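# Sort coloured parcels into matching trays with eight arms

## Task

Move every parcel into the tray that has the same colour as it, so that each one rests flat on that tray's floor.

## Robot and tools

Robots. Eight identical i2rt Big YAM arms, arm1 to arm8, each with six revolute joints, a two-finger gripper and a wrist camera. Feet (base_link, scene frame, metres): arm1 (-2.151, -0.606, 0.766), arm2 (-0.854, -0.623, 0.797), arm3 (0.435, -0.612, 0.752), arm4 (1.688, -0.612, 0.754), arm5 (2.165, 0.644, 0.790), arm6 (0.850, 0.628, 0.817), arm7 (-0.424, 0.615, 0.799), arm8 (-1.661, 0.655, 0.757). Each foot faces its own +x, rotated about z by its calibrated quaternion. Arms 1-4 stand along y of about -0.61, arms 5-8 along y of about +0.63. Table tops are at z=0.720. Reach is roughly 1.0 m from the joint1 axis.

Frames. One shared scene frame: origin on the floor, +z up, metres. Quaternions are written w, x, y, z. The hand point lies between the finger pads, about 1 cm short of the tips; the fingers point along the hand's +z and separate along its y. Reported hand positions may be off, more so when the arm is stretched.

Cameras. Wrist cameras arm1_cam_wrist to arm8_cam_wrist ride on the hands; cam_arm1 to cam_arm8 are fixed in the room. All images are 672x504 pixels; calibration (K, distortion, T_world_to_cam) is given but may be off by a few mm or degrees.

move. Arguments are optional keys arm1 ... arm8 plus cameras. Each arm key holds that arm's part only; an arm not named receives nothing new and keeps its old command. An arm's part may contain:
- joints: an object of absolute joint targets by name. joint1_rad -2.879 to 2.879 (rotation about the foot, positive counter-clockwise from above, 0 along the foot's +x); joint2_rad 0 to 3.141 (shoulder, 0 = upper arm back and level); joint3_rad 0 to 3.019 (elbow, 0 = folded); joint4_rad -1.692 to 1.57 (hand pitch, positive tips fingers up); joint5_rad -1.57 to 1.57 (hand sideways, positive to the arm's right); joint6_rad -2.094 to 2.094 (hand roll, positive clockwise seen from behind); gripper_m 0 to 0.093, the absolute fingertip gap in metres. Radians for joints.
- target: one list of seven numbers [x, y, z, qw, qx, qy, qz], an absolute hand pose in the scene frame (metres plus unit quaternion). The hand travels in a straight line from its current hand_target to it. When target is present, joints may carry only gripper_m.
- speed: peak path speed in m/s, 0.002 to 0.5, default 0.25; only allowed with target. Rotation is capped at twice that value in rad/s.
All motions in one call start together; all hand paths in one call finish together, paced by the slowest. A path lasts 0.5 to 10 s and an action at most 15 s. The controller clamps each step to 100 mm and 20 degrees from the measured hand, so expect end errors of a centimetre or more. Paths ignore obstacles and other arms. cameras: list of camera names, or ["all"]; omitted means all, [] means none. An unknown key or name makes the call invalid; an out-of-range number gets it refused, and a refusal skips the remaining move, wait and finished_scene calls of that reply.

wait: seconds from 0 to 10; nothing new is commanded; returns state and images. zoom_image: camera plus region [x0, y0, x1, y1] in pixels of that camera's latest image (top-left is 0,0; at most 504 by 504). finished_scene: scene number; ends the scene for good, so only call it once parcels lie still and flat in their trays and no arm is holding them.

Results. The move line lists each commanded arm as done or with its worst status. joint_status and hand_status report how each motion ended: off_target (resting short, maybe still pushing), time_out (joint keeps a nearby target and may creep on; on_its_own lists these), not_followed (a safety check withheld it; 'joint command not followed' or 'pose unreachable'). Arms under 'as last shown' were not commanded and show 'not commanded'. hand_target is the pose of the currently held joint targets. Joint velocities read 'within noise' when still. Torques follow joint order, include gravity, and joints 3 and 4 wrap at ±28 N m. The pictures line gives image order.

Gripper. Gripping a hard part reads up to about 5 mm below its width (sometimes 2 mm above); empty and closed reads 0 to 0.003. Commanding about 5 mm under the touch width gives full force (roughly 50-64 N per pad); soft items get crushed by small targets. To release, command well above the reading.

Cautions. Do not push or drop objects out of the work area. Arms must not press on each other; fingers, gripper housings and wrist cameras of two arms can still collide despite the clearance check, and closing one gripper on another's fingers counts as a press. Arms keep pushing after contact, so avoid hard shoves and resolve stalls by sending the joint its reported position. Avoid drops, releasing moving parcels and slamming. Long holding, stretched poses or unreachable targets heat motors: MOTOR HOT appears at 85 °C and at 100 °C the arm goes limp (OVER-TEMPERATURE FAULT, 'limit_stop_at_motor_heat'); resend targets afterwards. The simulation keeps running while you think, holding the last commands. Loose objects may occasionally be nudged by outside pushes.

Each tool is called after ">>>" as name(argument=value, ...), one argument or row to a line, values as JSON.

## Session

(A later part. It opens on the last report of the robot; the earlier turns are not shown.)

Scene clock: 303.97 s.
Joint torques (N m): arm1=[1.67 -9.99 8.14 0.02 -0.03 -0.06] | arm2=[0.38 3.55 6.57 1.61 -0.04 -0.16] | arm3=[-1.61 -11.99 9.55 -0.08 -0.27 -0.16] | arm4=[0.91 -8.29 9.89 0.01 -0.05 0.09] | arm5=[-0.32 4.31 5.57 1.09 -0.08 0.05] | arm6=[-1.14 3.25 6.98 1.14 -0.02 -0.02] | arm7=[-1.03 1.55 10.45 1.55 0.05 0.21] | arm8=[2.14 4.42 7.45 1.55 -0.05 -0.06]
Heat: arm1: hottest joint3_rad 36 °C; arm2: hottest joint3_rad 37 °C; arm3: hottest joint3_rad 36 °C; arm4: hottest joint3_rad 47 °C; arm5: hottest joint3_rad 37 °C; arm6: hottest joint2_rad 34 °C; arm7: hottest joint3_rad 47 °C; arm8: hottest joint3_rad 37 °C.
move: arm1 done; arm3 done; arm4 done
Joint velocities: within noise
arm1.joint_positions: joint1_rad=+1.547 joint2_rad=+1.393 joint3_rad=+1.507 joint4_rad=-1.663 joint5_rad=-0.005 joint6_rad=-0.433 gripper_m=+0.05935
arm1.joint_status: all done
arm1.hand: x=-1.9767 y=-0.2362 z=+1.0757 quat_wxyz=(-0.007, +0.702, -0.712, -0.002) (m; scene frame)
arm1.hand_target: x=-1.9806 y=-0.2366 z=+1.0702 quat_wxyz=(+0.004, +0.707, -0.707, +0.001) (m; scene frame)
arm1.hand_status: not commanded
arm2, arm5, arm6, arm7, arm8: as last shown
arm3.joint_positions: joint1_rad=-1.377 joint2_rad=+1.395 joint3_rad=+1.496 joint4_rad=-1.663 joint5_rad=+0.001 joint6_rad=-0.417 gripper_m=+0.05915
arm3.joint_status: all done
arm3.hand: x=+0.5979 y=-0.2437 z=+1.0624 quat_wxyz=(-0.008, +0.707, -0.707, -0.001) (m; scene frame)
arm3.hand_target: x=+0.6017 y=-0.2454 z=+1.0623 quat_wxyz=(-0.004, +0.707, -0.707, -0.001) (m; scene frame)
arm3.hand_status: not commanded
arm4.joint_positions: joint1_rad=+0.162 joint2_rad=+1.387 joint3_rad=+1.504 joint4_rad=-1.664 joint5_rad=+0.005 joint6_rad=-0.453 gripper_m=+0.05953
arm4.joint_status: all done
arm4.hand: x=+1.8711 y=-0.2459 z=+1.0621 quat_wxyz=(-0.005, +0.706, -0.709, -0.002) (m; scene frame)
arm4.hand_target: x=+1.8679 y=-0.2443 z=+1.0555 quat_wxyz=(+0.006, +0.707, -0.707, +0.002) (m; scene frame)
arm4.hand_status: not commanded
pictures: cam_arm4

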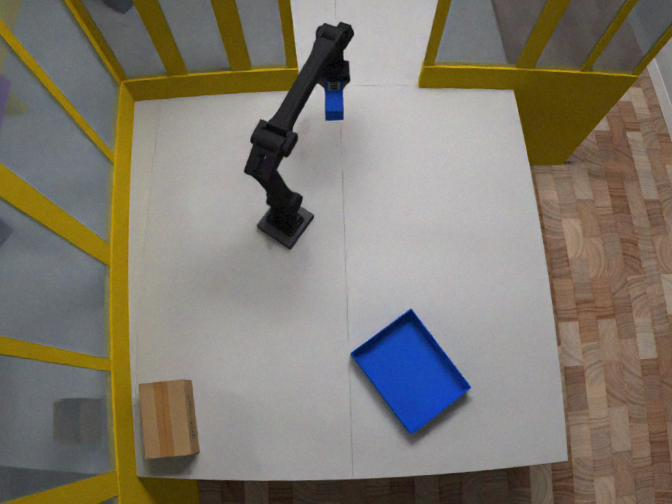

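>>> move(
  arm1={"joints":{"joint1_rad":-1.567,"joint6_rad":-0.07}},
  arm3={"joints":{"joint1_rad":0.077,"joint6_rad":-0.534}},
  arm4={"joints":{"joint1_rad":-1.88,"joint6_rad":0.017}},
  cameras=[],
)

>>> move(
  arm1={"target":[-2.428,-1.222,0.90,0,0.819,0.574,0]},
  arm3={"target":[-0.21,-0.23,0.86,0,1,0,0]},
  arm4={"target":[2.12,-1.187,0.90,0,0.4555,0.8902,0]},
  cameras=["arm1_cam_wrist","arm4_cam_wrist","arm3_cam_wrist"],
)

Scene clock: 334.67 s.
Joint torques (N m): arm1=[0.91 -10.4 8.28 0.09 0.05 0.03] | arm2=[0.38 3.55 6.57 1.61 -0.04 -0.16] | arm3=[0.21 -13.39 9.54 -0.1 -0.19 -0.2] | arm4=[-0.79 -9.64 9.89 0.01 -0.05 0.11] | arm5=[-0.91 4.07 5.65 1.11 -0.05 0.05] | arm6=[-1.08 3.31 6.99 1.14 -0.01 -0.02] | arm7=[-1.03 1.61 10.45 1.59 0.05 0.22] | arm8=[1.9 4.42 7.45 1.42 -0.06 -0.06]
Heat: arm1: hottest joint3_rad 37 °C; arm2: hottest joint3_rad 36 °C; arm3: hottest joint3_rad 35 °C; arm4: hottest joint3_rad 45 °C; arm5: hottest joint3_rad 36 °C; arm6: hottest joint3_rad 34 °C; arm7: hottest joint3_rad 47 °C; arm8: hottest joint3_rad 35 °C.
move: arm1 done; arm3 done; arm4 done
Joint velocities: within noise
arm1.joint_positions: joint1_rad=-1.560 joint2_rad=+1.407 joint3_rad=+1.507 joint4_rad=-1.663 joint5_rad=-0.007 joint6_rad=-0.076 gripper_m=+0.05934
arm1.joint_status: all done
arm1.hand: x=-2.3158 y=-0.9779 z=+1.0769 quat_wxyz=(-0.010, -0.815, -0.579, +0.004) (m; scene frame)
arm1.hand_target: x=-2.3167 y=-0.9727 z=+1.0767 quat_wxyz=(-0.008, -0.819, -0.573, +0.000) (m; scene frame)
arm1.hand_status: not commanded
arm2, arm5, arm6, arm7, arm8: as last shown
arm3.joint_positions: joint1_rad=+0.067 joint2_rad=+1.408 joint3_rad=+1.496 joint4_rad=-1.663 joint5_rad=-0.001 joint6_rad=-0.519 gripper_m=+0.05906
arm3.joint_status: all done
arm3.hand: x=+0.0856 y=-0.4029 z=+1.0537 quat_wxyz=(-0.002, +1.000, -0.012, +0.004) (m; scene frame)
arm3.hand_target: x=+0.0853 y=-0.4077 z=+1.0585 quat_wxyz=(-0.002, +1.000, +0.000, +0.002) (m; scene frame)
arm3.hand_status: not commanded
arm4.joint_positions: joint1_rad=-1.874 joint2_rad=+1.405 joint3_rad=+1.504 joint4_rad=-1.664 joint5_rad=+0.006 joint6_rad=+0.010 gripper_m=+0.05955
arm4.joint_status: all done
arm4.hand: x=+1.9366 y=-0.9344 z=+1.0613 quat_wxyz=(+0.001, -0.449, -0.893, +0.011) (m; scene frame)
arm4.hand_target: x=+1.9327 y=-0.9334 z=+1.0615 quat_wxyz=(+0.004, -0.455, -0.890, +0.010) (m; scene frame)
arm4.hand_status: not commanded
pictures: none
No camera images: "cameras" was empty.

Scene clock: 337.73 s.
Joint torques (N m): arm1=[0.97 -19.55 12.57 -0.23 0.17 0.06] | arm2=[0.38 3.55 6.57 1.59 -0.04 -0.16] | arm3=[-0.26 -26.4 14.37 -0.28 -0.31 -0.23] | arm4=[-1.49 -18.78 14.99 -0.17 -0.15 0.07] | arm5=[-0.26 4.6 5.7 1.2 -0.05 0.04] | arm6=[-1.08 3.31 6.98 1.17 -0.02 -0.01] | arm7=[-1.08 1.67 10.44 1.63 0.04 0.21] | arm8=[1.96 4.54 7.38 1.52 -0.04 -0.06]
Heat: arm1: hottest joint3_rad 37 °C; arm2: hottest joint3_rad 36 °C; arm3: hottest joint3_rad 35 °C; arm4: hottest joint3_rad 45 °C; arm5: hottest joint3_rad 36 °C; arm6: hottest joint3_rad 34 °C; arm7: hottest joint3_rad 47 °C; arm8: hottest joint3_rad 35 °C.
move: arm1 off_target; arm3 off_target; arm4 off_target
Joint velocities: within noise
arm1.joint_positions: joint1_rad=-1.560 joint2_rad=+2.168 joint3_rad=+2.067 joint4_rad=-1.499 joint5_rad=+0.004 joint6_rad=-0.076 gripper_m=+0.05934
arm1.joint_status: not commanded
arm1.hand: x=-2.4190 y=-1.2125 z=+0.8922 quat_wxyz=(+0.004, -0.815, -0.579, -0.010) (m; scene frame)
arm1.hand_target: x=-2.4278 y=-1.2214 z=+0.9002 quat_wxyz=(+0.000, -0.819, -0.574, +0.001) (m; scene frame)
arm1.hand_status: off_target (0.015 m and 1.4 deg from the pose sent, 0.322 m and 1.4 deg at the start)
arm2, arm5, arm6, arm7, arm8: as last shown
arm3.joint_positions: joint1_rad=+0.067 joint2_rad=+2.484 joint3_rad=+2.567 joint4_rad=-1.672 joint5_rad=-0.004 joint6_rad=-0.520 gripper_m=+0.05906
arm3.joint_status: not commanded
arm3.hand: x=-0.1981 y=-0.2302 z=+0.8448 quat_wxyz=(+0.003, +1.000, -0.012, +0.009) (m; scene frame)
arm3.hand_target: x=-0.2089 y=-0.2307 z=+0.8598 quat_wxyz=(-0.005, +1.000, +0.000, -0.008) (m; scene frame)
arm3.hand_status: off_target (0.019 m and 1.8 deg from the pose sent, 0.393 m and 1.5 deg at the start; a joint's target at an end of its range on 31 of 92 steps)
arm4.joint_positions: joint1_rad=-1.874 joint2_rad=+2.334 joint3_rad=+2.421 joint4_rad=-1.674 joint5_rad=-0.013 joint6_rad=+0.010 gripper_m=+0.05955
arm4.joint_status: not commanded
arm4.hand: x=+2.1195 y=-1.1741 z=+0.8991 quat_wxyz=(+0.007, -0.449, -0.893, -0.002) (m; scene frame)
arm4.hand_target: x=+2.1194 y=-1.1864 z=+0.8999 quat_wxyz=(-0.001, -0.455, -0.890, +0.000) (m; scene frame)
arm4.hand_status: off_target (0.013 m and 1.2 deg from the pose sent, 0.351 m and 1.5 deg at the start)
pictures: arm1_cam_wrist, arm3_cam_wrist, arm4_cam_wrist
camera_calibration:
arm1_cam_wrist: T_world_to_cam=[[-0.938629, 0.344811, -0.00902385, -1.8434], [0.27302, 0.758682, 0.591492, 1.05735], [0.210799, 0.552727, -0.806261, 2.02611], [0, 0, 0, 1]] pos_world=[-2.44605, -1.28645, 0.991524]
arm3_cam_wrist: T_world_to_cam=[[0.0287906, 0.999578, 0.00390304, 0.231442], [0.801815, -0.0254257, 0.597032, -0.34546], [0.596879, -0.0140594, -0.802208, 0.916731], [0, 0, 0, 1]] pos_world=[-0.276846, -0.227239, 0.940757]
arm4_cam_wrist: T_world_to_cam=[[-0.794045, -0.607696, 0.014097, 0.954207], [-0.48266, 0.644425, 0.59309, 1.25112], [-0.369503, 0.464136, -0.805012, 2.17672], [0, 0, 0, 1]] pos_world=[2.16585, -1.23668, 0.996805]

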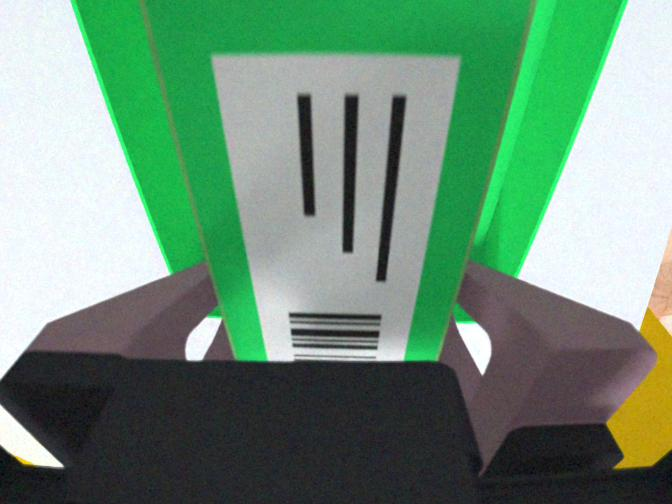

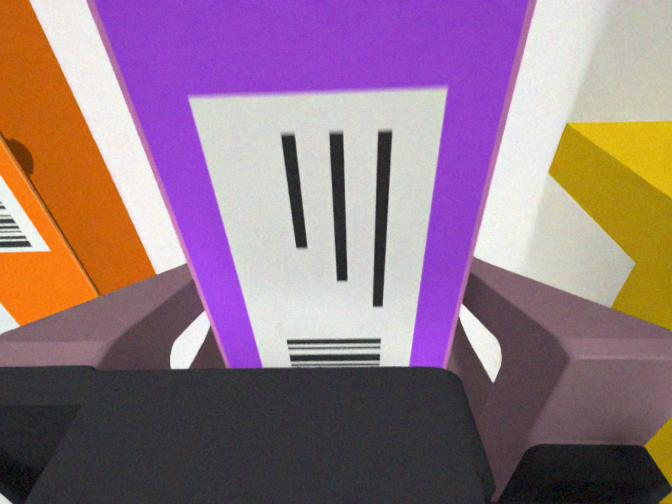

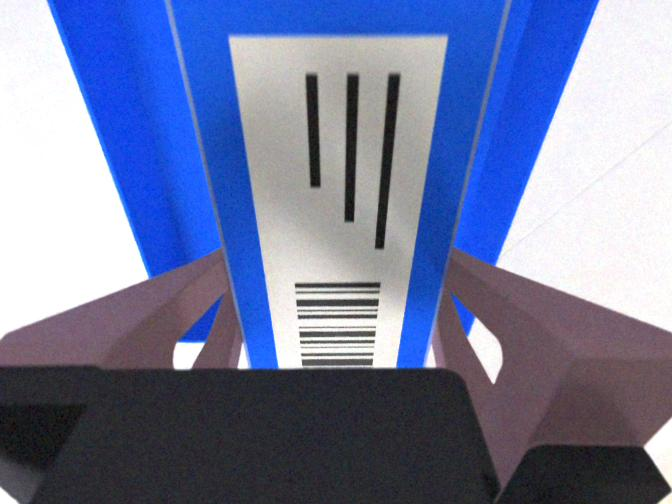

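>>> move(
  arm1={"target":[-2.429,-1.216,0.755,0,0.819,0.574,0],"speed":0.15},
  arm3={"target":[-0.213,-0.23,0.762,0,1,0,0],"speed":0.15},
  arm4={"target":[2.113,-1.169,0.753,0,0.4555,0.8902,0],"speed":0.15},
  cameras=[],
)

>>> move(
  arm1={"target":[-2.429,-1.216,0.744,0,0.819,0.574,0],"speed":0.05},
  arm3={"target":[-0.213,-0.23,0.748,0,1,0,0],"speed":0.05},
  arm4={"target":[2.113,-1.169,0.742,0,0.4555,0.8902,0],"speed":0.05},
  cameras=["arm1_cam_wrist","arm4_cam_wrist"],
)

Scene clock: 359.43 s.
Joint torques (N m): arm1=[0.73 -19.43 7.79 0.73 0.17 0] | arm2=[0.44 3.55 6.57 1.61 -0.04 -0.16] | arm3=[-0.03 -27.22 9.95 0.59 -0.32 -0.19] | arm4=[-0.56 -19.6 9.37 0.94 -0.14 0.12] | arm5=[-0.21 4.66 5.59 1.25 -0.06 0.05] | arm6=[-1.14 3.31 6.98 1.16 -0.02 -0.01] | arm7=[-1.03 1.49 10.47 1.65 0.03 0.22] | arm8=[2.2 4.42 7.53 1.52 -0.03 -0.05]
Heat: arm1: hottest joint3_rad 38 °C; arm2: hottest joint3_rad 36 °C; arm3: hottest joint3_rad 38 °C; arm4: hottest joint3_rad 50 °C; arm5: hottest joint3_rad 36 °C; arm6: hottest joint3_rad 34 °C; arm7: hottest joint3_rad 47 °C; arm8: hottest joint3_rad 35 °C.
move: arm1 off_target; arm3 done; arm4 off_target
Joint velocities: within noise
arm1.joint_positions: joint1_rad=-1.560 joint2_rad=+2.259 joint3_rad=+1.887 joint4_rad=-1.200 joint5_rad=+0.004 joint6_rad=-0.076 gripper_m=+0.05934
arm1.joint_status: not commanded
arm1.hand: x=-2.4211 y=-1.2196 z=+0.7667 quat_wxyz=(-0.003, -0.815, -0.579, +0.002) (m; scene frame)
arm1.hand_target: x=-2.4288 y=-1.2158 z=+0.7552 quat_wxyz=(+0.000, -0.819, -0.574, +0.000) (m; scene frame)
arm1.hand_status: off_target (0.015 m and 0.8 deg from the pose sent, 0.137 m and 1.4 deg at the start)
arm2.joint_positions: joint1_rad=-2.146 joint2_rad=+0.549 joint3_rad=+1.432 joint4_rad=-1.491 joint5_rad=+0.003 joint6_rad=+0.344 gripper_m=+0.08992
arm2.joint_status: not commanded
arm2.hand: x=-0.6849 y=-0.5657 z=+1.3380 quat_wxyz=(-0.437, -0.005, -0.886, -0.153) (m; scene frame)
arm2.hand_target: x=-0.6858 y=-0.5653 z=+1.3352 quat_wxyz=(-0.432, -0.001, -0.889, -0.151) (m; scene frame)
arm2.hand_status: not commanded
arm3.joint_positions: joint1_rad=+0.067 joint2_rad=+2.529 joint3_rad=+2.438 joint4_rad=-1.495 joint5_rad=-0.004 joint6_rad=-0.520 gripper_m=+0.05906
arm3.joint_status: not commanded
arm3.hand: x=-0.2045 y=-0.2256 z=+0.7623 quat_wxyz=(+0.002, +1.000, -0.012, +0.008) (m; scene frame)
arm3.hand_target: x=-0.2128 y=-0.2301 z=+0.7622 quat_wxyz=(+0.000, +1.000, +0.000, +0.000) (m; scene frame)
arm3.hand_status: done (0.010 m and 1.7 deg from the pose sent, 0.084 m and 1.8 deg at the start)
arm4.joint_positions: joint1_rad=-1.874 joint2_rad=+2.331 joint3_rad=+2.062 joint4_rad=-1.299 joint5_rad=-0.013 joint6_rad=+0.014 gripper_m=+0.05955
arm4.joint_status: not commanded
arm4.hand: x=+2.1129 y=-1.1687 z=+0.7652 quat_wxyz=(-0.001, -0.451, -0.892, +0.002) (m; scene frame)
arm4.hand_target: x=+2.1129 y=-1.1689 z=+0.7530 quat_wxyz=(+0.000, -0.455, -0.890, +0.000) (m; scene frame)
arm4.hand_status: off_target (0.012 m and 0.6 deg from the pose sent, 0.146 m and 1.2 deg at the start)
arm5.joint_positions: joint1_rad=+1.579 joint2_rad=+0.545 joint3_rad=+1.426 joint4_rad=-1.489 joint5_rad=+0.000 joint6_rad=-0.258 gripper_m=+0.08988
arm5.joint_status: not commanded
arm5.hand: x=+2.1177 y=+0.4684 z=+1.3283 quat_wxyz=(+0.233, +0.627, +0.629, -0.397) (m; scene frame)
arm5.hand_target: x=+2.1181 y=+0.4684 z=+1.3268 quat_wxyz=(+0.232, +0.630, +0.629, -0.391) (m; scene frame)
arm5.hand_status: not commanded
arm6.joint_positions: joint1_rad=-1.165 joint2_rad=+0.555 joint3_rad=+1.428 joint4_rad=-1.493 joint5_rad=+0.001 joint6_rad=-0.225 gripper_m=+0.08988
arm6.joint_status: not commanded
arm6.hand: x=+0.8117 y=+0.4514 z=+1.3545 quat_wxyz=(-0.245, -0.625, -0.633, +0.386) (m; scene frame)
arm6.hand_target: x=+0.8114 y=+0.4547 z=+1.3549 quat_wxyz=(-0.245, -0.629, -0.629, +0.386) (m; scene frame)
arm6.hand_status: not commanded
arm7: as last shown
arm8.joint_positions: joint1_rad=+0.296 joint2_rad=+0.550 joint3_rad=+1.434 joint4_rad=-1.507 joint5_rad=-0.001 joint6_rad=-0.303 gripper_m=+0.08992
arm8.joint_status: not commanded
arm8.hand: x=-1.7152 y=+0.4880 z=+1.2959 quat_wxyz=(-0.211, -0.631, -0.627, +0.405) (m; scene frame)
arm8.hand_target: x=-1.7156 y=+0.4862 z=+1.2954 quat_wxyz=(-0.210, -0.629, -0.628, +0.407) (m; scene frame)
arm8.hand_status: not commanded
pictures: none
No camera images: "cameras" was empty.

Scene clock: 360.40 s.
Joint torques (N m): arm1=[0.67 -18.9 7.09 0.84 0.16 -0.01] | arm2=[0.44 3.55 6.56 1.61 -0.04 -0.16] | arm3=[0.09 -26.87 9.26 0.69 -0.31 -0.19] | arm4=[-0.5 -19.02 8.55 1.47 -0.13 0.12] | arm5=[-0.38 4.84 5.76 1.21 -0.07 0.08] | arm6=[-1.14 3.31 6.99 1.14 -0.02 -0.01] | arm7=[-1.03 1.61 10.5 1.58 0.02 0.23] | arm8=[2.02 4.31 7.51 1.54 -0.04 -0.05]
Heat: arm1: hottest joint3_rad 38 °C; arm2: hottest joint3_rad 36 °C; arm3: hottest joint3_rad 38 °C; arm4: hottest joint3_rad 50 °C; arm5: hottest joint3_rad 36 °C; arm6: hottest joint3_rad 34 °C; arm7: hottest joint3_rad 47 °C; arm8: hottest joint3_rad 35 °C.
move: arm1 off_target; arm3 off_target; arm4 off_target
Joint velocities: within noise
arm1.joint_positions: joint1_rad=-1.560 joint2_rad=+2.259 joint3_rad=+1.887 joint4_rad=-1.181 joint5_rad=+0.004 joint6_rad=-0.076 gripper_m=+0.05934
arm1.joint_status: not commanded
arm1.hand: x=-2.4230 y=-1.2239 z=+0.7663 quat_wxyz=(-0.008, -0.815, -0.579, +0.010) (m; scene frame)
arm1.hand_target: x=-2.4286 y=-1.2156 z=+0.7446 quat_wxyz=(+0.000, -0.819, -0.574, +0.000) (m; scene frame)
arm1.hand_status: off_target (0.024 m and 1.6 deg from the pose sent, 0.024 m and 0.8 deg at the start)
arm2, arm5, arm6, arm7, arm8: as last shown
arm3.joint_positions: joint1_rad=+0.067 joint2_rad=+2.529 joint3_rad=+2.420 joint4_rad=-1.465 joint5_rad=-0.004 joint6_rad=-0.520 gripper_m=+0.05906
arm3.joint_status: not commanded
arm3.hand: x=-0.2063 y=-0.2245 z=+0.7552 quat_wxyz=(+0.000, +1.000, -0.012, +0.003) (m; scene frame)
arm3.hand_target: x=-0.2128 y=-0.2301 z=+0.7480 quat_wxyz=(+0.000, +1.000, +0.000, +0.000) (m; scene frame)
arm3.hand_status: off_target (0.011 m and 1.4 deg from the pose sent, 0.017 m and 1.7 deg at the start)
arm4.joint_positions: joint1_rad=-1.874 joint2_rad=+2.331 joint3_rad=+2.059 joint4_rad=-1.290 joint5_rad=-0.014 joint6_rad=+0.014 gripper_m=+0.05955
arm4.joint_status: not commanded
arm4.hand: x=+2.1137 y=-1.1697 z=+0.7642 quat_wxyz=(-0.004, -0.451, -0.892, +0.003) (m; scene frame)
arm4.hand_target: x=+2.1125 y=-1.1684 z=+0.7422 quat_wxyz=(+0.000, -0.455, -0.890, +0.000) (m; scene frame)
arm4.hand_status: off_target (0.022 m and 0.8 deg from the pose sent, 0.023 m and 0.6 deg at the start)
pictures: arm1_cam_wrist, arm4_cam_wrist
camera_calibration:
arm1_cam_wrist: T_world_to_cam=[[-0.938654, 0.344805, -0.00615695, -1.84655], [0.284009, 0.783031, 0.553355, 1.2272], [0.195621, 0.51766, -0.832923, 1.87243], [0, 0, 0, 1]] pos_world=[-2.44809, -1.29352, 0.869145]
arm4_cam_wrist: T_world_to_cam=[[-0.796806, -0.604087, 0.0133504, 0.964797], [-0.489007, 0.657676, 0.573005, 1.36972], [-0.354925, 0.450046, -0.819443, 2.02766], [0, 0, 0, 1]] pos_world=[2.15823, -1.23055, 0.863815]

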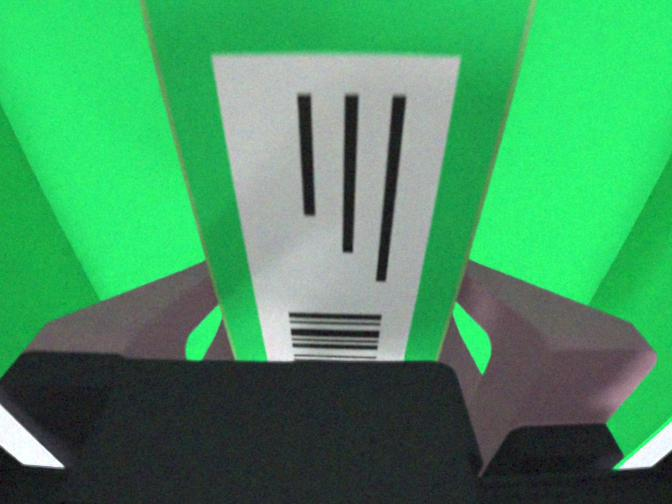

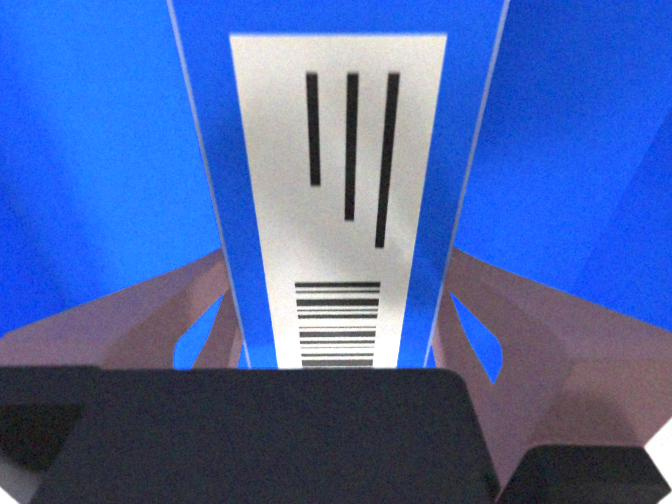

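>>> move(
  arm1={"joints":{"gripper_m":0.09}},
  arm3={"joints":{"gripper_m":0.09}},
  arm4={"joints":{"gripper_m":0.09}},
  cameras=[],
)

>>> move(
  arm1={"target":[-2.424,-1.218,0.90,0,0.819,0.574,0]},
  arm3={"target":[-0.207,-0.226,0.88,0,1,0,0]},
  arm4={"target":[2.113,-1.169,0.90,0,0.4555,0.8902,0]},
  cameras=["arm3_cam_wrist"],
)

>>> move(
  arm1={"joints":{"joint2_rad":0.55,"joint3_rad":1.43,"joint4_rad":-1.5}},
  arm3={"joints":{"joint2_rad":1.4,"joint3_rad":1.5,"joint4_rad":-1.67}},
  arm4={"joints":{"joint2_rad":0.55,"joint3_rad":1.43,"joint4_rad":-1.5}},
  cameras=[],
)

>>> move(
  arm3={"joints":{"joint1_rad":0.293,"joint6_rad":-0.318}},
  arm2={"joints":{"joint1_rad":-1.934,"joint6_rad":0.548}},
  cameras=[],
)

>>> move(
  arm3={"target":[-0.20,-0.40,0.86,0,1,0,0]},
  cameras=["arm3_cam_wrist","cam_arm3"],
)

Scene clock: 376.60 s.
Joint torques (N m): arm1=[0.85 -18.9 7.06 0.92 0.17 0] | arm2=[0.38 3.55 6.57 1.61 -0.05 -0.16] | arm3=[0.03 -26.75 9.26 0.64 -0.32 -0.19] | arm4=[-0.5 -18.96 9.28 0.81 -0.13 0.12] | arm5=[-0.67 4.66 5.64 1.09 -0.07 0.08] | arm6=[-1.08 3.31 6.98 1.16 -0.02 -0.02] | arm7=[-1.14 1.55 10.45 1.65 0.04 0.21] | arm8=[2.02 4.25 7.42 1.52 -0.04 -0.04]
Heat: arm1: hottest joint3_rad 37 °C; arm2: hottest joint3_rad 36 °C; arm3: hottest joint2_rad 37 °C; arm4: hottest joint3_rad 47 °C; arm5: hottest joint3_rad 36 °C; arm6: hottest joint3_rad 34 °C; arm7: hottest joint3_rad 47 °C; arm8: hottest joint3_rad 34 °C.
move: arm1 done; arm3 done; arm4 done
Joint velocities: within noise
arm1.joint_positions: joint1_rad=-1.560 joint2_rad=+2.259 joint3_rad=+1.887 joint4_rad=-1.181 joint5_rad=+0.004 joint6_rad=-0.076 gripper_m=+0.08980
arm1.joint_status: all done
arm1.hand: x=-2.4231 y=-1.2239 z=+0.7663 quat_wxyz=(-0.008, -0.815, -0.579, +0.010) (m; scene frame)
arm1.hand_target: x=-2.4287 y=-1.2156 z=+0.7446 quat_wxyz=(+0.000, -0.819, -0.574, +0.000) (m; scene frame)
arm1.hand_status: not commanded
arm2, arm5, arm6, arm7, arm8: as last shown
arm3.joint_positions: joint1_rad=+0.067 joint2_rad=+2.529 joint3_rad=+2.420 joint4_rad=-1.465 joint5_rad=-0.004 joint6_rad=-0.520 gripper_m=+0.08987
arm3.joint_status: all done
arm3.hand: x=-0.2064 y=-0.2245 z=+0.7552 quat_wxyz=(+0.000, +1.000, -0.012, +0.003) (m; scene frame)
arm3.hand_target: x=-0.2128 y=-0.2301 z=+0.7480 quat_wxyz=(+0.000, +1.000, +0.000, +0.000) (m; scene frame)
arm3.hand_status: not commanded
arm4.joint_positions: joint1_rad=-1.874 joint2_rad=+2.331 joint3_rad=+2.051 joint4_rad=-1.273 joint5_rad=-0.014 joint6_rad=+0.015 gripper_m=+0.08981
arm4.joint_status: all done
arm4.hand: x=+2.1143 y=-1.1706 z=+0.7610 quat_wxyz=(-0.008, -0.451, -0.892, +0.005) (m; scene frame)
arm4.hand_target: x=+2.1125 y=-1.1684 z=+0.7422 quat_wxyz=(+0.000, -0.455, -0.890, +0.000) (m; scene frame)
arm4.hand_status: not commanded
pictures: none
No camera images: "cameras" was empty.

Scene clock: 378.17 s.
Joint torques (N m): arm1=[1.26 -18.96 11.97 -0.2 0.16 0.09] | arm2=[0.38 3.6 6.56 1.59 -0.04 -0.16] | arm3=[-0.73 -29.27 14.01 -0.36 -0.31 -0.22] | arm4=[-0.79 -17.9 14.67 -0.16 -0.13 0.09] | arm5=[-0.15 4.66 5.63 1.21 -0.11 0.07] | arm6=[-1.03 3.31 6.98 1.14 -0.01 -0.02] | arm7=[-1.08 1.44 10.47 1.59 0.04 0.22] | arm8=[2.02 4.25 7.43 1.5 -0.05 -0.05]
Heat: arm1: hottest joint3_rad 37 °C; arm2: hottest joint3_rad 36 °C; arm3: hottest joint2_rad 37 °C; arm4: hottest joint3_rad 47 °C; arm5: hottest joint3_rad 36 °C; arm6: hottest joint3_rad 34 °C; arm7: hottest joint3_rad 47 °C; arm8: hottest joint3_rad 34 °C.
move: arm1 done; arm3 off_target; arm4 off_target
Joint velocities: within noise
arm1.joint_positions: joint1_rad=-1.560 joint2_rad=+2.146 joint3_rad=+2.047 joint4_rad=-1.486 joint5_rad=+0.004 joint6_rad=-0.075 gripper_m=+0.08989
arm1.joint_status: not commanded
arm1.hand: x=-2.4181 y=-1.2101 z=+0.8993 quat_wxyz=(+0.000, -0.816, -0.578, -0.003) (m; scene frame)
arm1.hand_target: x=-2.4239 y=-1.2176 z=+0.8999 quat_wxyz=(+0.000, -0.819, -0.574, +0.001) (m; scene frame)
arm1.hand_status: done (0.010 m and 0.7 deg from the pose sent, 0.134 m and 1.6 deg at the start)
arm2, arm5, arm6, arm8: as last shown
arm3.joint_positions: joint1_rad=+0.067 joint2_rad=+2.489 joint3_rad=+2.562 joint4_rad=-1.671 joint5_rad=-0.004 joint6_rad=-0.527 gripper_m=+0.08997
arm3.joint_status: not commanded
arm3.hand: x=-0.1970 y=-0.2309 z=+0.8388 quat_wxyz=(+0.006, +1.000, -0.008, +0.014) (m; scene frame)
arm3.hand_target: x=-0.2049 y=-0.2272 z=+0.8796 quat_wxyz=(-0.011, +1.000, +0.000, -0.017) (m; scene frame)
arm3.hand_status: off_target (0.043 m and 1.9 deg from the pose sent, 0.125 m and 1.4 deg at the start; a joint's target at an end of its range on 29 of 47 steps)
arm4.joint_positions: joint1_rad=-1.874 joint2_rad=+2.244 joint3_rad=+2.266 joint4_rad=-1.603 joint5_rad=-0.014 joint6_rad=+0.015 gripper_m=+0.08991
arm4.joint_status: not commanded
arm4.hand: x=+2.1082 y=-1.1590 z=+0.9010 quat_wxyz=(+0.004, -0.452, -0.892, -0.001) (m; scene frame)
arm4.hand_target: x=+2.1126 y=-1.1686 z=+0.9000 quat_wxyz=(-0.001, -0.456, -0.890, +0.000) (m; scene frame)
arm4.hand_status: off_target (0.011 m and 0.7 deg from the pose sent, 0.139 m and 1.2 deg at the start)
arm7.joint_positions: joint1_rad=-1.014 joint2_rad=+0.535 joint3_rad=+1.368 joint4_rad=-1.177 joint5_rad=-0.003 joint6_rad=-0.099 gripper_m=+0.09010
arm7.joint_status: not commanded
arm7.hand: x=-0.4414 y=+0.3949 z=+1.3802 quat_wxyz=(-0.368, -0.573, -0.584, +0.441) (m; scene frame)
arm7.hand_target: x=-0.4435 y=+0.3991 z=+1.3915 quat_wxyz=(-0.374, -0.574, -0.573, +0.450) (m; scene frame)
arm7.hand_status: not commanded
pictures: arm3_cam_wrist
camera_calibration:
arm3_cam_wrist: T_world_to_cam=[[0.0216186, 0.999765, -0.00166281, 0.235324], [0.796808, -0.0162253, 0.604015, -0.347584], [0.603846, -0.0143829, -0.796971, 0.908204], [0, 0, 0, 1]] pos_world=[-0.276545, -0.227845, 0.93415]

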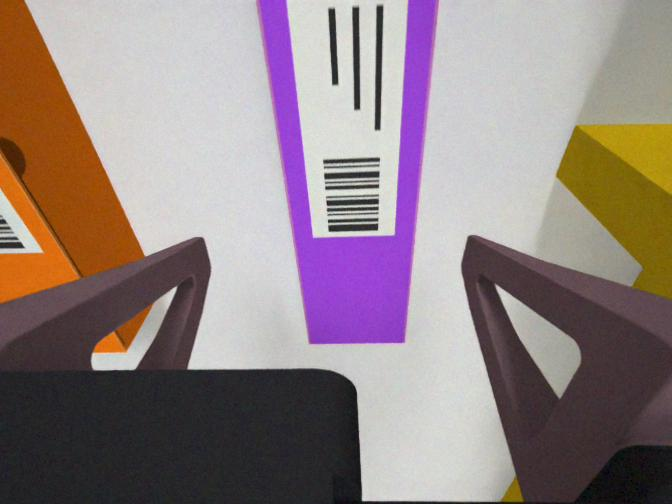

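Scene clock: 380.30 s.
Joint torques (N m): arm1=[1.03 4.31 6.19 1.29 0.17 0.08] | arm2=[0.38 3.6 6.57 1.59 -0.04 -0.16] | arm3=[-0.73 -12.75 9.58 0.16 -0.3 -0.21] | arm4=[-0.32 3.55 7.47 2.07 -0.13 0.09] | arm5=[-0.38 5.07 5.63 1.24 -0.05 0.02] | arm6=[-1.08 3.25 6.97 1.17 -0.02 -0.02] | arm7=[-1.14 1.61 10.45 1.65 0.04 0.21] | arm8=[2.02 4.25 7.46 1.5 -0.05 -0.06]
Heat: arm1: hottest joint3_rad 37 °C; arm2: hottest joint3_rad 36 °C; arm3: hottest joint2_rad 37 °C; arm4: hottest joint3_rad 47 °C; arm5: hottest joint3_rad 36 °C; arm6: hottest joint3_rad 34 °C; arm7: hottest joint3_rad 47 °C; arm8: hottest joint3_rad 34 °C.
move: arm1 done; arm3 done; arm4 done
Joint velocities: within noise
arm1.joint_positions: joint1_rad=-1.560 joint2_rad=+0.550 joint3_rad=+1.439 joint4_rad=-1.488 joint5_rad=+0.004 joint6_rad=-0.075 gripper_m=+0.08989
arm1.joint_status: all done
arm1.hand: x=-2.2257 y=-0.7633 z=+1.3115 quat_wxyz=(-0.244, -0.722, -0.508, +0.403) (m; scene frame)
arm1.hand_target: x=-2.2265 y=-0.7628 z=+1.3052 quat_wxyz=(-0.239, -0.728, -0.507, +0.395) (m; scene frame)
arm1.hand_status: not commanded
arm2, arm5, arm6, arm7, arm8: as last shown
arm3.joint_positions: joint1_rad=+0.067 joint2_rad=+1.403 joint3_rad=+1.495 joint4_rad=-1.671 joint5_rad=-0.004 joint6_rad=-0.528 gripper_m=+0.08997
arm3.joint_status: all done
arm3.hand: x=+0.0878 y=-0.4049 z=+1.0554 quat_wxyz=(+0.001, +1.000, -0.008, +0.005) (m; scene frame)
arm3.hand_target: x=+0.0868 y=-0.4051 z=+1.0584 quat_wxyz=(+0.000, +1.000, +0.000, +0.000) (m; scene frame)
arm3.hand_status: not commanded
arm4.joint_positions: joint1_rad=-1.874 joint2_rad=+0.553 joint3_rad=+1.437 joint4_rad=-1.508 joint5_rad=-0.014 joint6_rad=+0.015 gripper_m=+0.08991
arm4.joint_status: all done
arm4.hand: x=+1.8025 y=-0.7461 z=+1.2925 quat_wxyz=(-0.410, -0.396, -0.797, +0.200) (m; scene frame)
arm4.hand_target: x=+1.8028 y=-0.7471 z=+1.2915 quat_wxyz=(-0.412, -0.399, -0.795, +0.200) (m; scene frame)
arm4.hand_status: not commanded
pictures: none
No camera images: "cameras" was empty.

Scene clock: 381.50 s.
Joint torques (N m): arm1=[1.14 4.25 6.19 1.17 0.19 0.08] | arm2=[0.85 3.55 6.56 1.59 -0.03 0.02] | arm3=[-0.32 -12.92 9.58 0.16 -0.19 0.07] | arm4=[-0.26 3.55 7.47 2.09 -0.13 0.09] | arm5=[-0.56 4.66 5.64 1.14 -0.07 0.04] | arm6=[-1.08 3.37 6.98 1.16 -0.02 -0.02] | arm7=[-1.08 1.55 10.45 1.59 0.03 0.21] | arm8=[2.08 4.48 7.43 1.51 -0.04 -0.06]
Heat: arm1: hottest joint3_rad 37 °C; arm2: hottest joint3_rad 35 °C; arm3: hottest joint2_rad 37 °C; arm4: hottest joint3_rad 47 °C; arm5: hottest joint3_rad 36 °C; arm6: hottest joint3_rad 34 °C; arm7: hottest joint3_rad 47 °C; arm8: hottest joint3_rad 34 °C.
move: arm2 done; arm3 done
Joint velocities: within noise
arm1, arm4, arm5, arm6, arm7, arm8: as last shown
arm2.joint_positions: joint1_rad=-1.942 joint2_rad=+0.549 joint3_rad=+1.432 joint4_rad=-1.491 joint5_rad=+0.002 joint6_rad=+0.534 gripper_m=+0.08992
arm2.joint_status: all done
arm2.hand: x=-0.7002 y=-0.5325 z=+1.3380 quat_wxyz=(-0.398, +0.001, -0.886, -0.236) (m; scene frame)
arm2.hand_target: x=-0.7016 y=-0.5315 z=+1.3352 quat_wxyz=(-0.391, -0.001, -0.889, -0.238) (m; scene frame)
arm2.hand_status: not commanded
arm3.joint_positions: joint1_rad=+0.290 joint2_rad=+1.403 joint3_rad=+1.495 joint4_rad=-1.671 joint5_rad=-0.006 joint6_rad=-0.334 gripper_m=+0.08997
arm3.joint_status: all done
arm3.hand: x=+0.0502 y=-0.4867 z=+1.0547 quat_wxyz=(+0.001, +1.000, +0.007, +0.006) (m; scene frame)
arm3.hand_target: x=+0.0490 y=-0.4880 z=+1.0577 quat_wxyz=(+0.001, +1.000, +0.000, +0.001) (m; scene frame)
arm3.hand_status: not commanded
pictures: none
No camera images: "cameras" was empty.

Scene clock: 383.83 s.
Joint torques (N m): arm1=[1.14 4.42 6.28 1.21 0.19 0.08] | arm2=[0.85 3.6 6.57 1.59 -0.03 0.04] | arm3=[-0.97 -23.53 13.89 -0.34 -0.2 0.06] | arm4=[-0.26 3.55 7.47 2.09 -0.13 0.09] | arm5=[-0.5 4.78 5.79 1.16 -0.05 0.02] | arm6=[-1.08 3.31 6.99 1.14 -0.02 -0.02] | arm7=[-1.2 1.49 10.4 1.61 0.02 0.22] | arm8=[2.02 4.54 7.43 1.48 -0.05 -0.07]
Heat: arm1: hottest joint3_rad 37 °C; arm2: hottest joint3_rad 35 °C; arm3: hottest joint2_rad 37 °C; arm4: hottest joint3_rad 47 °C; arm5: hottest joint3_rad 36 °C; arm6: hottest joint3_rad 33 °C; arm7: hottest joint3_rad 47 °C; arm8: hottest joint3_rad 34 °C.
move: arm3 off_target
Joint velocities: within noise
arm1, arm2, arm4, arm5, arm6, arm7, arm8: as last shown
arm3.joint_positions: joint1_rad=+0.290 joint2_rad=+2.157 joint3_rad=+1.969 joint4_rad=-1.420 joint5_rad=-0.006 joint6_rad=-0.334 gripper_m=+0.08997
arm3.joint_status: not commanded
arm3.hand: x=-0.1859 y=-0.4066 z=+0.8410 quat_wxyz=(+0.006, +1.000, +0.006, +0.019) (m; scene frame)
arm3.hand_target: x=-0.1989 y=-0.4002 z=+0.8601 quat_wxyz=(+0.000, +1.000, +0.000, -0.001) (m; scene frame)
arm3.hand_status: off_target (0.025 m and 2.4 deg from the pose sent, 0.329 m and 1.0 deg at the start)
pictures: arm3_cam_wrist, cam_arm3
camera_calibration:
arm3_cam_wrist: T_world_to_cam=[[-0.00814709, 0.999963, -0.00258194, 0.406094], [0.790024, 0.00801948, 0.613024, -0.359553], [0.613022, 0.00295456, -0.79006, 0.903576], [0, 0, 0, 1]] pos_world=[-0.266548, -0.405865, 0.935342]

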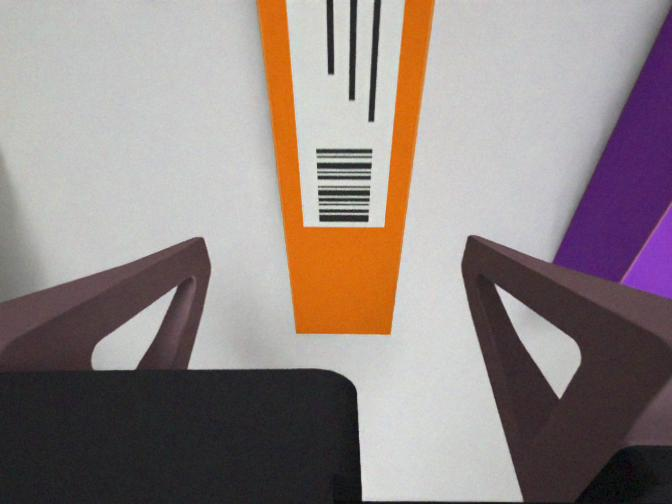

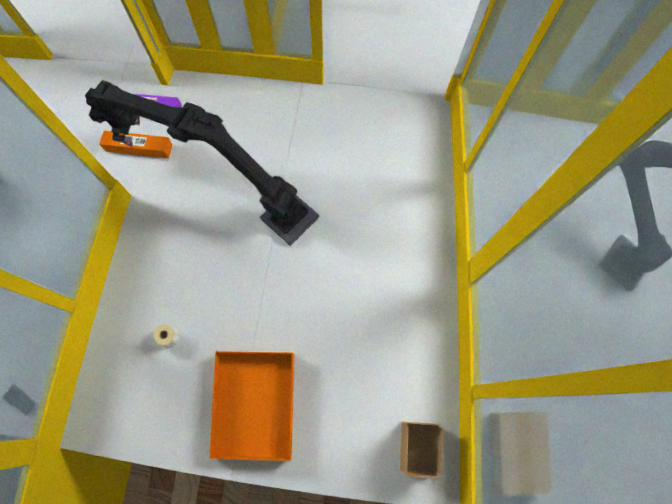

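>>> move(
  arm3={"target":[-0.216,-0.398,0.757,0,1,0,0],"speed":0.2},
  cameras=[],
)

>>> move(
  arm3={"joints":{"gripper_m":0.04}},
  cameras=[],
)

>>> move(
  arm3={"target":[-0.205,-0.400,0.89,0,1,0,0]},
  cameras=[],
)

>>> move(
  arm3={"joints":{"joint2_rad":1.4,"joint3_rad":1.5,"joint4_rad":-1.67}},
  arm2={"joints":{"joint2_rad":1.4,"joint3_rad":1.5,"joint4_rad":-1.67}},
  cameras=[],
)

>>> move(
  arm3={"joints":{"joint1_rad":2.119,"joint6_rad":-0.15}},
  arm2={"target":[-0.21,-0.23,0.86,0,0,1,0]},
  cameras=["arm2_cam_wrist"],
)

Scene clock: 394.43 s.
Joint torques (N m): arm1=[1.26 4.6 6.19 1.36 0.18 0.07] | arm2=[0.85 3.6 6.54 1.59 -0.03 0.04] | arm3=[-0.56 -25 9.81 0.47 -0.2 0.13] | arm4=[-0.32 3.55 7.47 2.07 -0.13 0.09] | arm5=[-0.79 4.72 5.67 1.1 -0.09 0.07] | arm6=[-1.14 3.25 6.99 1.16 -0.01 -0.02] | arm7=[-1.03 1.61 10.47 1.58 0.04 0.22] | arm8=[2.14 4.31 7.49 1.44 -0.07 -0.06]
Heat: arm1: hottest joint3_rad 36 °C; arm2: hottest joint3_rad 35 °C; arm3: hottest joint2_rad 36 °C; arm4: hottest joint3_rad 45 °C; arm5: hottest joint3_rad 36 °C; arm6: hottest joint3_rad 33 °C; arm7: hottest joint3_rad 47 °C; arm8: hottest joint3_rad 34 °C.
move: arm3 off_target
Joint velocities: within noise
arm1, arm2, arm4, arm5, arm6, arm7, arm8: as last shown
arm3.joint_positions: joint1_rad=+0.290 joint2_rad=+2.290 joint3_rad=+1.957 joint4_rad=-1.266 joint5_rad=-0.006 joint6_rad=-0.334 gripper_m=+0.08997
arm3.joint_status: not commanded
arm3.hand: x=-0.2068 y=-0.3989 z=+0.7493 quat_wxyz=(+0.005, +1.000, +0.006, +0.015) (m; scene frame)
arm3.hand_target: x=-0.2158 y=-0.3980 z=+0.7572 quat_wxyz=(+0.000, +1.000, +0.000, +0.000) (m; scene frame)
arm3.hand_status: off_target (0.012 m and 2.0 deg from the pose sent, 0.090 m and 2.4 deg at the start)
pictures: none
No camera images: "cameras" was empty.

Scene clock: 395.03 s.
Joint torques (N m): arm1=[1.44 4.31 6.17 1.26 0.17 0.1] | arm2=[0.85 3.6 6.56 1.59 -0.03 0.03] | arm3=[-0.56 -25.23 9.74 0.58 -0.19 0.12] | arm4=[-0.32 3.55 7.47 2.09 -0.13 0.09] | arm5=[-0.85 4.66 5.63 1.25 -0.11 0.06] | arm6=[-1.08 3.31 6.98 1.14 -0.02 -0.02] | arm7=[-0.97 1.61 10.41 1.59 0.04 0.22] | arm8=[1.96 4.37 7.46 1.59 -0.03 -0.07]
Heat: arm1: hottest joint3_rad 36 °C; arm2: hottest joint3_rad 35 °C; arm3: hottest joint2_rad 36 °C; arm4: hottest joint3_rad 45 °C; arm5: hottest joint3_rad 36 °C; arm6: hottest joint3_rad 33 °C; arm7: hottest joint3_rad 47 °C; arm8: hottest joint3_rad 34 °C.
move: arm3 off_target
Joint velocities: within noise
arm1, arm2, arm4, arm7: as last shown
arm3.joint_positions: joint1_rad=+0.290 joint2_rad=+2.290 joint3_rad=+1.957 joint4_rad=-1.266 joint5_rad=-0.006 joint6_rad=-0.334 gripper_m=+0.05869
arm3.joint_status: gripper_m off_target (ended at +0.05872, target +0.04000)
arm3.hand: x=-0.2069 y=-0.3989 z=+0.7493 quat_wxyz=(+0.005, +1.000, +0.006, +0.015) (m; scene frame)
arm3.hand_target: x=-0.2158 y=-0.3980 z=+0.7572 quat_wxyz=(+0.000, +1.000, +0.000, +0.000) (m; scene frame)
arm3.hand_status: not commanded
arm5.joint_positions: joint1_rad=+1.579 joint2_rad=+0.545 joint3_rad=+1.426 joint4_rad=-1.489 joint5_rad=+0.000 joint6_rad=-0.258 gripper_m=+0.08988
arm5.joint_status: not commanded
arm5.hand: x=+2.1177 y=+0.4684 z=+1.3283 quat_wxyz=(+0.233, +0.627, +0.629, -0.397) (m; scene frame)
arm5.hand_target: x=+2.1181 y=+0.4684 z=+1.3268 quat_wxyz=(+0.232, +0.630, +0.629, -0.391) (m; scene frame)
arm5.hand_status: not commanded
arm6.joint_positions: joint1_rad=-1.165 joint2_rad=+0.555 joint3_rad=+1.428 joint4_rad=-1.493 joint5_rad=+0.001 joint6_rad=-0.225 gripper_m=+0.08988
arm6.joint_status: not commanded
arm6.hand: x=+0.8117 y=+0.4514 z=+1.3545 quat_wxyz=(-0.245, -0.625, -0.633, +0.386) (m; scene frame)
arm6.hand_target: x=+0.8114 y=+0.4547 z=+1.3549 quat_wxyz=(-0.245, -0.629, -0.629, +0.386) (m; scene frame)
arm6.hand_status: not commanded
arm8.joint_positions: joint1_rad=+0.296 joint2_rad=+0.550 joint3_rad=+1.434 joint4_rad=-1.507 joint5_rad=-0.001 joint6_rad=-0.303 gripper_m=+0.08992
arm8.joint_status: not commanded
arm8.hand: x=-1.7152 y=+0.4880 z=+1.2959 quat_wxyz=(-0.211, -0.631, -0.627, +0.405) (m; scene frame)
arm8.hand_target: x=-1.7156 y=+0.4862 z=+1.2954 quat_wxyz=(-0.210, -0.629, -0.628, +0.407) (m; scene frame)
arm8.hand_status: not commanded
pictures: none
No camera images: "cameras" was empty.

Scene clock: 396.53 s.
Joint torques (N m): arm1=[1.2 4.78 6.17 1.22 0.18 0.1] | arm2=[0.85 3.6 6.56 1.59 -0.03 0.03] | arm3=[-0.85 -25.35 14.19 -0.4 -0.2 0.08] | arm4=[-0.32 3.55 7.47 2.07 -0.13 0.09] | arm5=[-0.62 4.95 5.63 1.32 -0.08 0.05] | arm6=[-1.08 3.31 6.97 1.16 -0.02 -0.02] | arm7=[-1.2 1.49 10.44 1.58 0.03 0.22] | arm8=[2.26 4.13 7.42 1.52 -0.04 -0.06]
Heat: arm1: hottest joint3_rad 36 °C; arm2: hottest joint3_rad 35 °C; arm3: hottest joint2_rad 36 °C; arm4: hottest joint3_rad 45 °C; arm5: hottest joint3_rad 36 °C; arm6: hottest joint3_rad 33 °C; arm7: hottest joint3_rad 47 °C; arm8: hottest joint3_rad 34 °C.
move: arm3 off_target
Joint velocities: within noise
arm1, arm2, arm4, arm5, arm6, arm7, arm8: as last shown
arm3.joint_positions: joint1_rad=+0.290 joint2_rad=+2.178 joint3_rad=+2.053 joint4_rad=-1.502 joint5_rad=-0.006 joint6_rad=-0.334 gripper_m=+0.05869
arm3.joint_status: not commanded
arm3.hand: x=-0.1906 y=-0.4052 z=+0.8590 quat_wxyz=(+0.009, +1.000, +0.006, +0.029) (m; scene frame)
arm3.hand_target: x=-0.2034 y=-0.4004 z=+0.8902 quat_wxyz=(+0.000, +1.000, +0.000, -0.001) (m; scene frame)
arm3.hand_status: off_target (0.035 m and 3.5 deg from the pose sent, 0.141 m and 2.0 deg at the start; pose on its path clipped on 7 of 45 steps)
pictures: none
No camera images: "cameras" was empty.

Scene clock: 398.17 s.
Joint torques (N m): arm1=[0.91 4.37 6.22 1.24 0.18 0.07] | arm2=[0.85 -13.39 9.65 0.16 -0.01 0.08] | arm3=[-0.73 -11.87 9.57 -0.09 -0.2 0.08] | arm4=[-0.26 3.55 7.49 2.07 -0.13 0.09] | arm5=[-0.62 4.84 5.6 1.07 -0.12 0.06] | arm6=[-1.08 3.25 6.99 1.16 -0.02 -0.02] | arm7=[-1.2 1.73 10.48 1.59 0.04 0.22] | arm8=[2.26 4.48 7.41 1.58 -0.04 -0.05]
Heat: arm1: hottest joint3_rad 36 °C; arm2: hottest joint3_rad 35 °C; arm3: hottest joint2_rad 36 °C; arm4: hottest joint3_rad 45 °C; arm5: hottest joint3_rad 36 °C; arm6: hottest joint3_rad 33 °C; arm7: hottest joint3_rad 47 °C; arm8: hottest joint3_rad 34 °C.
move: arm2 done; arm3 done
Joint velocities: within noise
arm1, arm4, arm5, arm6, arm7, arm8: as last shown
arm2.joint_positions: joint1_rad=-1.942 joint2_rad=+1.406 joint3_rad=+1.483 joint4_rad=-1.660 joint5_rad=+0.002 joint6_rad=+0.535 gripper_m=+0.08992
arm2.joint_status: all done
arm2.hand: x=-0.5065 y=-0.4164 z=+1.0966 quat_wxyz=(+0.005, +0.002, -1.000, +0.003) (m; scene frame)
arm2.hand_target: x=-0.5080 y=-0.4134 z=+1.1049 quat_wxyz=(+0.000, -0.001, -1.000, +0.000) (m; scene frame)
arm2.hand_status: not commanded
arm3.joint_positions: joint1_rad=+0.290 joint2_rad=+1.395 joint3_rad=+1.495 joint4_rad=-1.663 joint5_rad=-0.006 joint6_rad=-0.334 gripper_m=+0.05869
arm3.joint_status: all done
arm3.hand: x=+0.0495 y=-0.4865 z=+1.0577 quat_wxyz=(-0.001, +1.000, +0.007, -0.002) (m; scene frame)
arm3.hand_target: x=+0.0495 y=-0.4862 z=+1.0577 quat_wxyz=(+0.001, +1.000, +0.000, +0.001) (m; scene frame)
arm3.hand_status: not commanded
pictures: none
No camera images: "cameras" was empty.

Scene clock: 401.50 s.
Joint torques (N m): arm1=[1.26 4.42 6.2 1.11 0.2 0.09] | arm2=[0.91 -27.4 12.19 0.12 -0.02 0.08] | arm3=[0.32 -13.98 9.57 -0.12 -0.14 0.12] | arm4=[-0.32 3.55 7.47 2.09 -0.13 0.09] | arm5=[-0.44 4.42 5.7 1.1 -0.08 0.03] | arm6=[-1.14 3.31 6.99 1.14 -0.02 -0.02] | arm7=[-1.14 1.49 10.48 1.63 0.05 0.22] | arm8=[2.08 4.13 7.49 1.51 -0.05 -0.05]
Heat: arm1: hottest joint3_rad 36 °C; arm2: hottest joint3_rad 36 °C; arm3: hottest joint2_rad 36 °C; arm4: hottest joint3_rad 44 °C; arm5: hottest joint3_rad 36 °C; arm6: hottest joint3_rad 33 °C; arm7: hottest joint3_rad 47 °C; arm8: hottest joint3_rad 34 °C.
move: arm2 done; arm3 done
Joint velocities: within noise
arm1, arm4, arm5, arm6, arm8: as last shown
arm2.joint_positions: joint1_rad=-1.940 joint2_rad=+2.514 joint3_rad=+2.538 joint4_rad=-1.608 joint5_rad=+0.002 joint6_rad=+0.535 gripper_m=+0.08992
arm2.joint_status: not commanded
arm2.hand: x=-0.2135 y=-0.2392 z=+0.8590 quat_wxyz=(+0.005, +0.003, -1.000, +0.004) (m; scene frame)
arm2.hand_target: x=-0.2105 y=-0.2303 z=+0.8599 quat_wxyz=(-0.001, +0.000, -1.000, -0.001) (m; scene frame)
arm2.hand_status: done (0.010 m and 0.8 deg from the pose sent, 0.423 m and 0.7 deg at the start)
arm3.joint_positions: joint1_rad=+2.109 joint2_rad=+1.414 joint3_rad=+1.495 joint4_rad=-1.663 joint5_rad=-0.007 joint6_rad=-0.166 gripper_m=+0.05869
arm3.joint_status: all done
arm3.hand: x=+0.4050 y=-1.0203 z=+1.0494 quat_wxyz=(+0.000, +0.673, +0.739, +0.011) (m; scene frame)
arm3.hand_target: x=+0.4093 y=-1.0176 z=+1.0565 quat_wxyz=(+0.003, +0.675, +0.737, +0.006) (m; scene frame)
arm3.hand_status: not commanded
arm7.joint_positions: joint1_rad=-1.014 joint2_rad=+0.535 joint3_rad=+1.368 joint4_rad=-1.177 joint5_rad=-0.003 joint6_rad=-0.099 gripper_m=+0.09010
arm7.joint_status: not commanded
arm7.hand: x=-0.4414 y=+0.3949 z=+1.3802 quat_wxyz=(-0.368, -0.573, -0.584, +0.441) (m; scene frame)
arm7.hand_target: x=-0.4435 y=+0.3991 z=+1.3915 quat_wxyz=(-0.374, -0.574, -0.573, +0.450) (m; scene frame)
arm7.hand_status: not commanded
pictures: arm2_cam_wrist
camera_calibration:
arm2_cam_wrist: T_world_to_cam=[[0.000496983, -0.999797, 0.0201388, -0.257514], [-0.806008, 0.0115198, 0.591793, -0.673236], [-0.591905, -0.0165262, -0.805838, 0.682483], [0, 0, 0, 1]] pos_world=[-0.138541, -0.238428, 0.953573]

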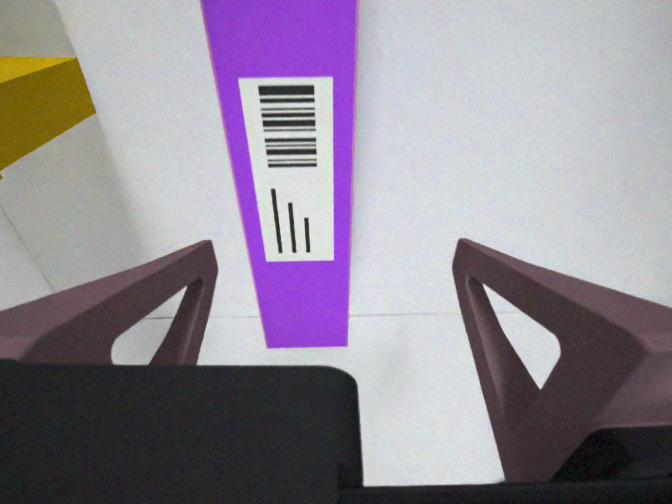

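>>> move(
  arm2={"target":[-0.221,-0.216,0.754,0,0,1,0],"speed":0.2},
  arm3={"target":[0.420,-1.295,0.90,0,0.66,0.75,0]},
  cameras=["arm2_cam_wrist","arm3_cam_wrist"],
)

>>> move(
  arm2={"joints":{"gripper_m":0.04}},
  cameras=[],
)

Scene clock: 410.70 s.
Joint torques (N m): arm1=[1.32 4.37 6.13 1.22 0.18 0.1] | arm2=[0.56 -27.75 8.59 0.91 -0.01 0.07] | arm3=[0.56 -24.18 14.45 -0.23 0.02 0.09] | arm4=[-0.32 3.55 7.47 2.09 -0.13 0.09] | arm5=[-0.67 5.07 5.75 1.16 -0.05 0.02] | arm6=[-1.08 3.37 6.99 1.14 -0.02 -0.01] | arm7=[-1.03 1.49 10.47 1.62 0.03 0.22] | arm8=[2.08 4.19 7.49 1.47 -0.04 -0.07]
Heat: arm1: hottest joint3_rad 35 °C; arm2: hottest joint3_rad 37 °C; arm3: hottest joint3_rad 36 °C; arm4: hottest joint3_rad 43 °C; arm5: hottest joint3_rad 36 °C; arm6: hottest joint3_rad 33 °C; arm7: hottest joint3_rad 47 °C; arm8: hottest joint3_rad 34 °C.
move: arm2 off_target; arm3 off_target
Joint velocities: within noise
arm1.joint_positions: joint1_rad=-1.560 joint2_rad=+0.550 joint3_rad=+1.439 joint4_rad=-1.488 joint5_rad=+0.004 joint6_rad=-0.075 gripper_m=+0.08989
arm1.joint_status: not commanded
arm1.hand: x=-2.2257 y=-0.7633 z=+1.3115 quat_wxyz=(-0.244, -0.722, -0.508, +0.403) (m; scene frame)
arm1.hand_target: x=-2.2265 y=-0.7628 z=+1.3052 quat_wxyz=(-0.239, -0.728, -0.507, +0.395) (m; scene frame)
arm1.hand_status: not commanded
arm2.joint_positions: joint1_rad=-1.916 joint2_rad=+2.554 joint3_rad=+2.374 joint4_rad=-1.386 joint5_rad=+0.002 joint6_rad=+0.558 gripper_m=+0.08992
arm2.joint_status: not commanded
arm2.hand: x=-0.2189 y=-0.2213 z=+0.7674 quat_wxyz=(-0.003, +0.003, -1.000, -0.001) (m; scene frame)
arm2.hand_target: x=-0.2212 y=-0.2161 z=+0.7543 quat_wxyz=(+0.000, +0.000, -1.000, +0.000) (m; scene frame)
arm2.hand_status: off_target (0.015 m and 0.5 deg from the pose sent, 0.108 m and 0.8 deg at the start)
arm3.joint_positions: joint1_rad=+2.148 joint2_rad=+2.190 joint3_rad=+2.130 joint4_rad=-1.550 joint5_rad=+0.001 joint6_rad=-0.159 gripper_m=+0.05869
arm3.joint_status: not commanded
arm3.hand: x=+0.4116 y=-1.2807 z=+0.8785 quat_wxyz=(-0.013, +0.661, +0.750, +0.019) (m; scene frame)
arm3.hand_target: x=+0.4200 y=-1.2937 z=+0.9001 quat_wxyz=(+0.001, +0.661, +0.751, +0.000) (m; scene frame)
arm3.hand_status: off_target (0.027 m and 2.6 deg from the pose sent, 0.313 m and 2.3 deg at the start)
arm4.joint_positions: joint1_rad=-1.874 joint2_rad=+0.553 joint3_rad=+1.437 joint4_rad=-1.508 joint5_rad=-0.014 joint6_rad=+0.015 gripper_m=+0.08991
arm4.joint_status: not commanded
arm4.hand: x=+1.8025 y=-0.7461 z=+1.2925 quat_wxyz=(-0.410, -0.396, -0.797, +0.200) (m; scene frame)
arm4.hand_target: x=+1.8028 y=-0.7471 z=+1.2915 quat_wxyz=(-0.412, -0.399, -0.795, +0.200) (m; scene frame)
arm4.hand_status: not commanded
arm5, arm6, arm7, arm8: as last shown
pictures: arm2_cam_wrist, arm3_cam_wrist
camera_calibration:
arm2_cam_wrist: T_world_to_cam=[[0.0009901, -0.99994, 0.0108843, -0.230549], [-0.814997, 0.00550018, 0.579439, -0.617423], [-0.579464, -0.00944436, -0.814943, 0.617052], [0, 0, 0, 1]] pos_world=[-0.14541, -0.221311, 0.863131]
arm3_cam_wrist: T_world_to_cam=[[-0.992759, -0.120107, -0.00183227, 0.255269], [-0.0956455, 0.781158, 0.616964, 0.503597], [-0.0726704, 0.612672, -0.786989, 1.62997], [0, 0, 0, 1]] pos_world=[0.420039, -1.36137, 0.972539]

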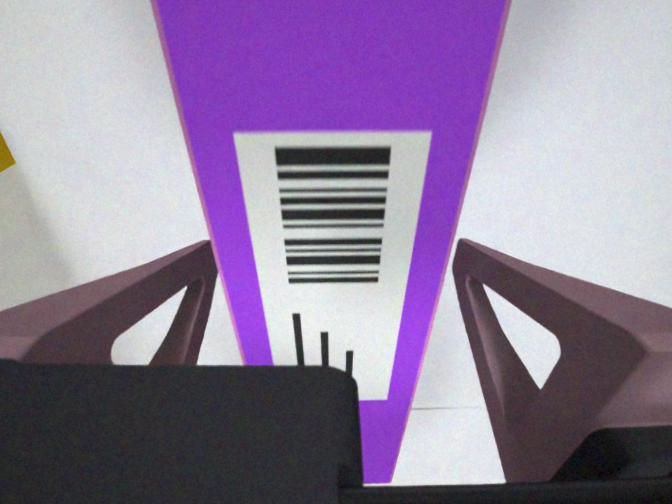

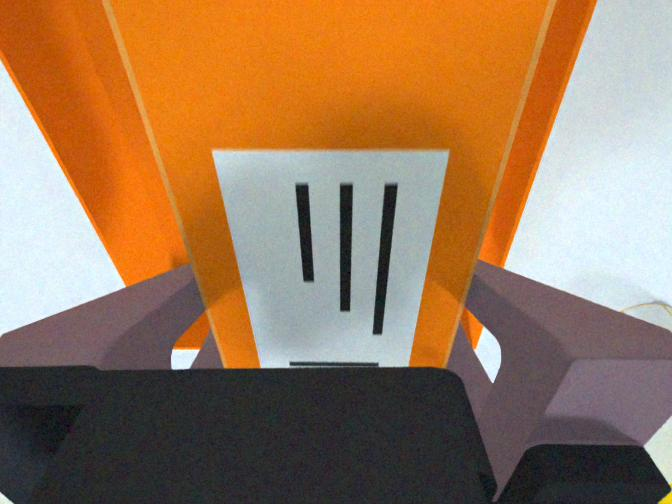

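Scene clock: 411.30 s.
Joint torques (N m): arm1=[1.26 4.48 6.19 1.16 0.16 0.07] | arm2=[0.85 -27.75 8.61 0.9 0.01 0.07] | arm3=[0.73 -24.29 14.49 -0.34 0.03 0.08] | arm4=[-0.26 3.55 7.47 2.09 -0.13 0.09] | arm5=[-0.26 4.25 5.75 1.24 -0.1 0.07] | arm6=[-1.08 3.25 6.98 1.16 -0.01 -0.02] | arm7=[-1.08 1.61 10.51 1.59 0.03 0.22] | arm8=[2.02 4.37 7.46 1.47 -0.05 -0.06]
Heat: arm1: hottest joint3_rad 35 °C; arm2: hottest joint3_rad 37 °C; arm3: hottest joint3_rad 36 °C; arm4: hottest joint3_rad 43 °C; arm5: hottest joint3_rad 36 °C; arm6: hottest joint3_rad 33 °C; arm7: hottest joint3_rad 47 °C; arm8: hottest joint3_rad 34 °C.
move: arm2 off_target
Joint velocities: within noise
arm1, arm3, arm4, arm5, arm6, arm7, arm8: as last shown
arm2.joint_positions: joint1_rad=-1.916 joint2_rad=+2.554 joint3_rad=+2.374 joint4_rad=-1.386 joint5_rad=+0.002 joint6_rad=+0.559 gripper_m=+0.05870
arm2.joint_status: gripper_m off_target (ended at +0.05873, target +0.04000)
arm2.hand: x=-0.2188 y=-0.2212 z=+0.7674 quat_wxyz=(-0.003, +0.003, -1.000, -0.001) (m; scene frame)
arm2.hand_target: x=-0.2212 y=-0.2162 z=+0.7543 quat_wxyz=(+0.000, +0.000, -1.000, +0.000) (m; scene frame)
arm2.hand_status: not commanded
arm3.hand: x=+0.4116 y=-1.2806 z=+0.8785 quat_wxyz=(-0.013, +0.661, +0.750, +0.019) (m; scene frame)
pictures: none
No camera images: "cameras" was empty.


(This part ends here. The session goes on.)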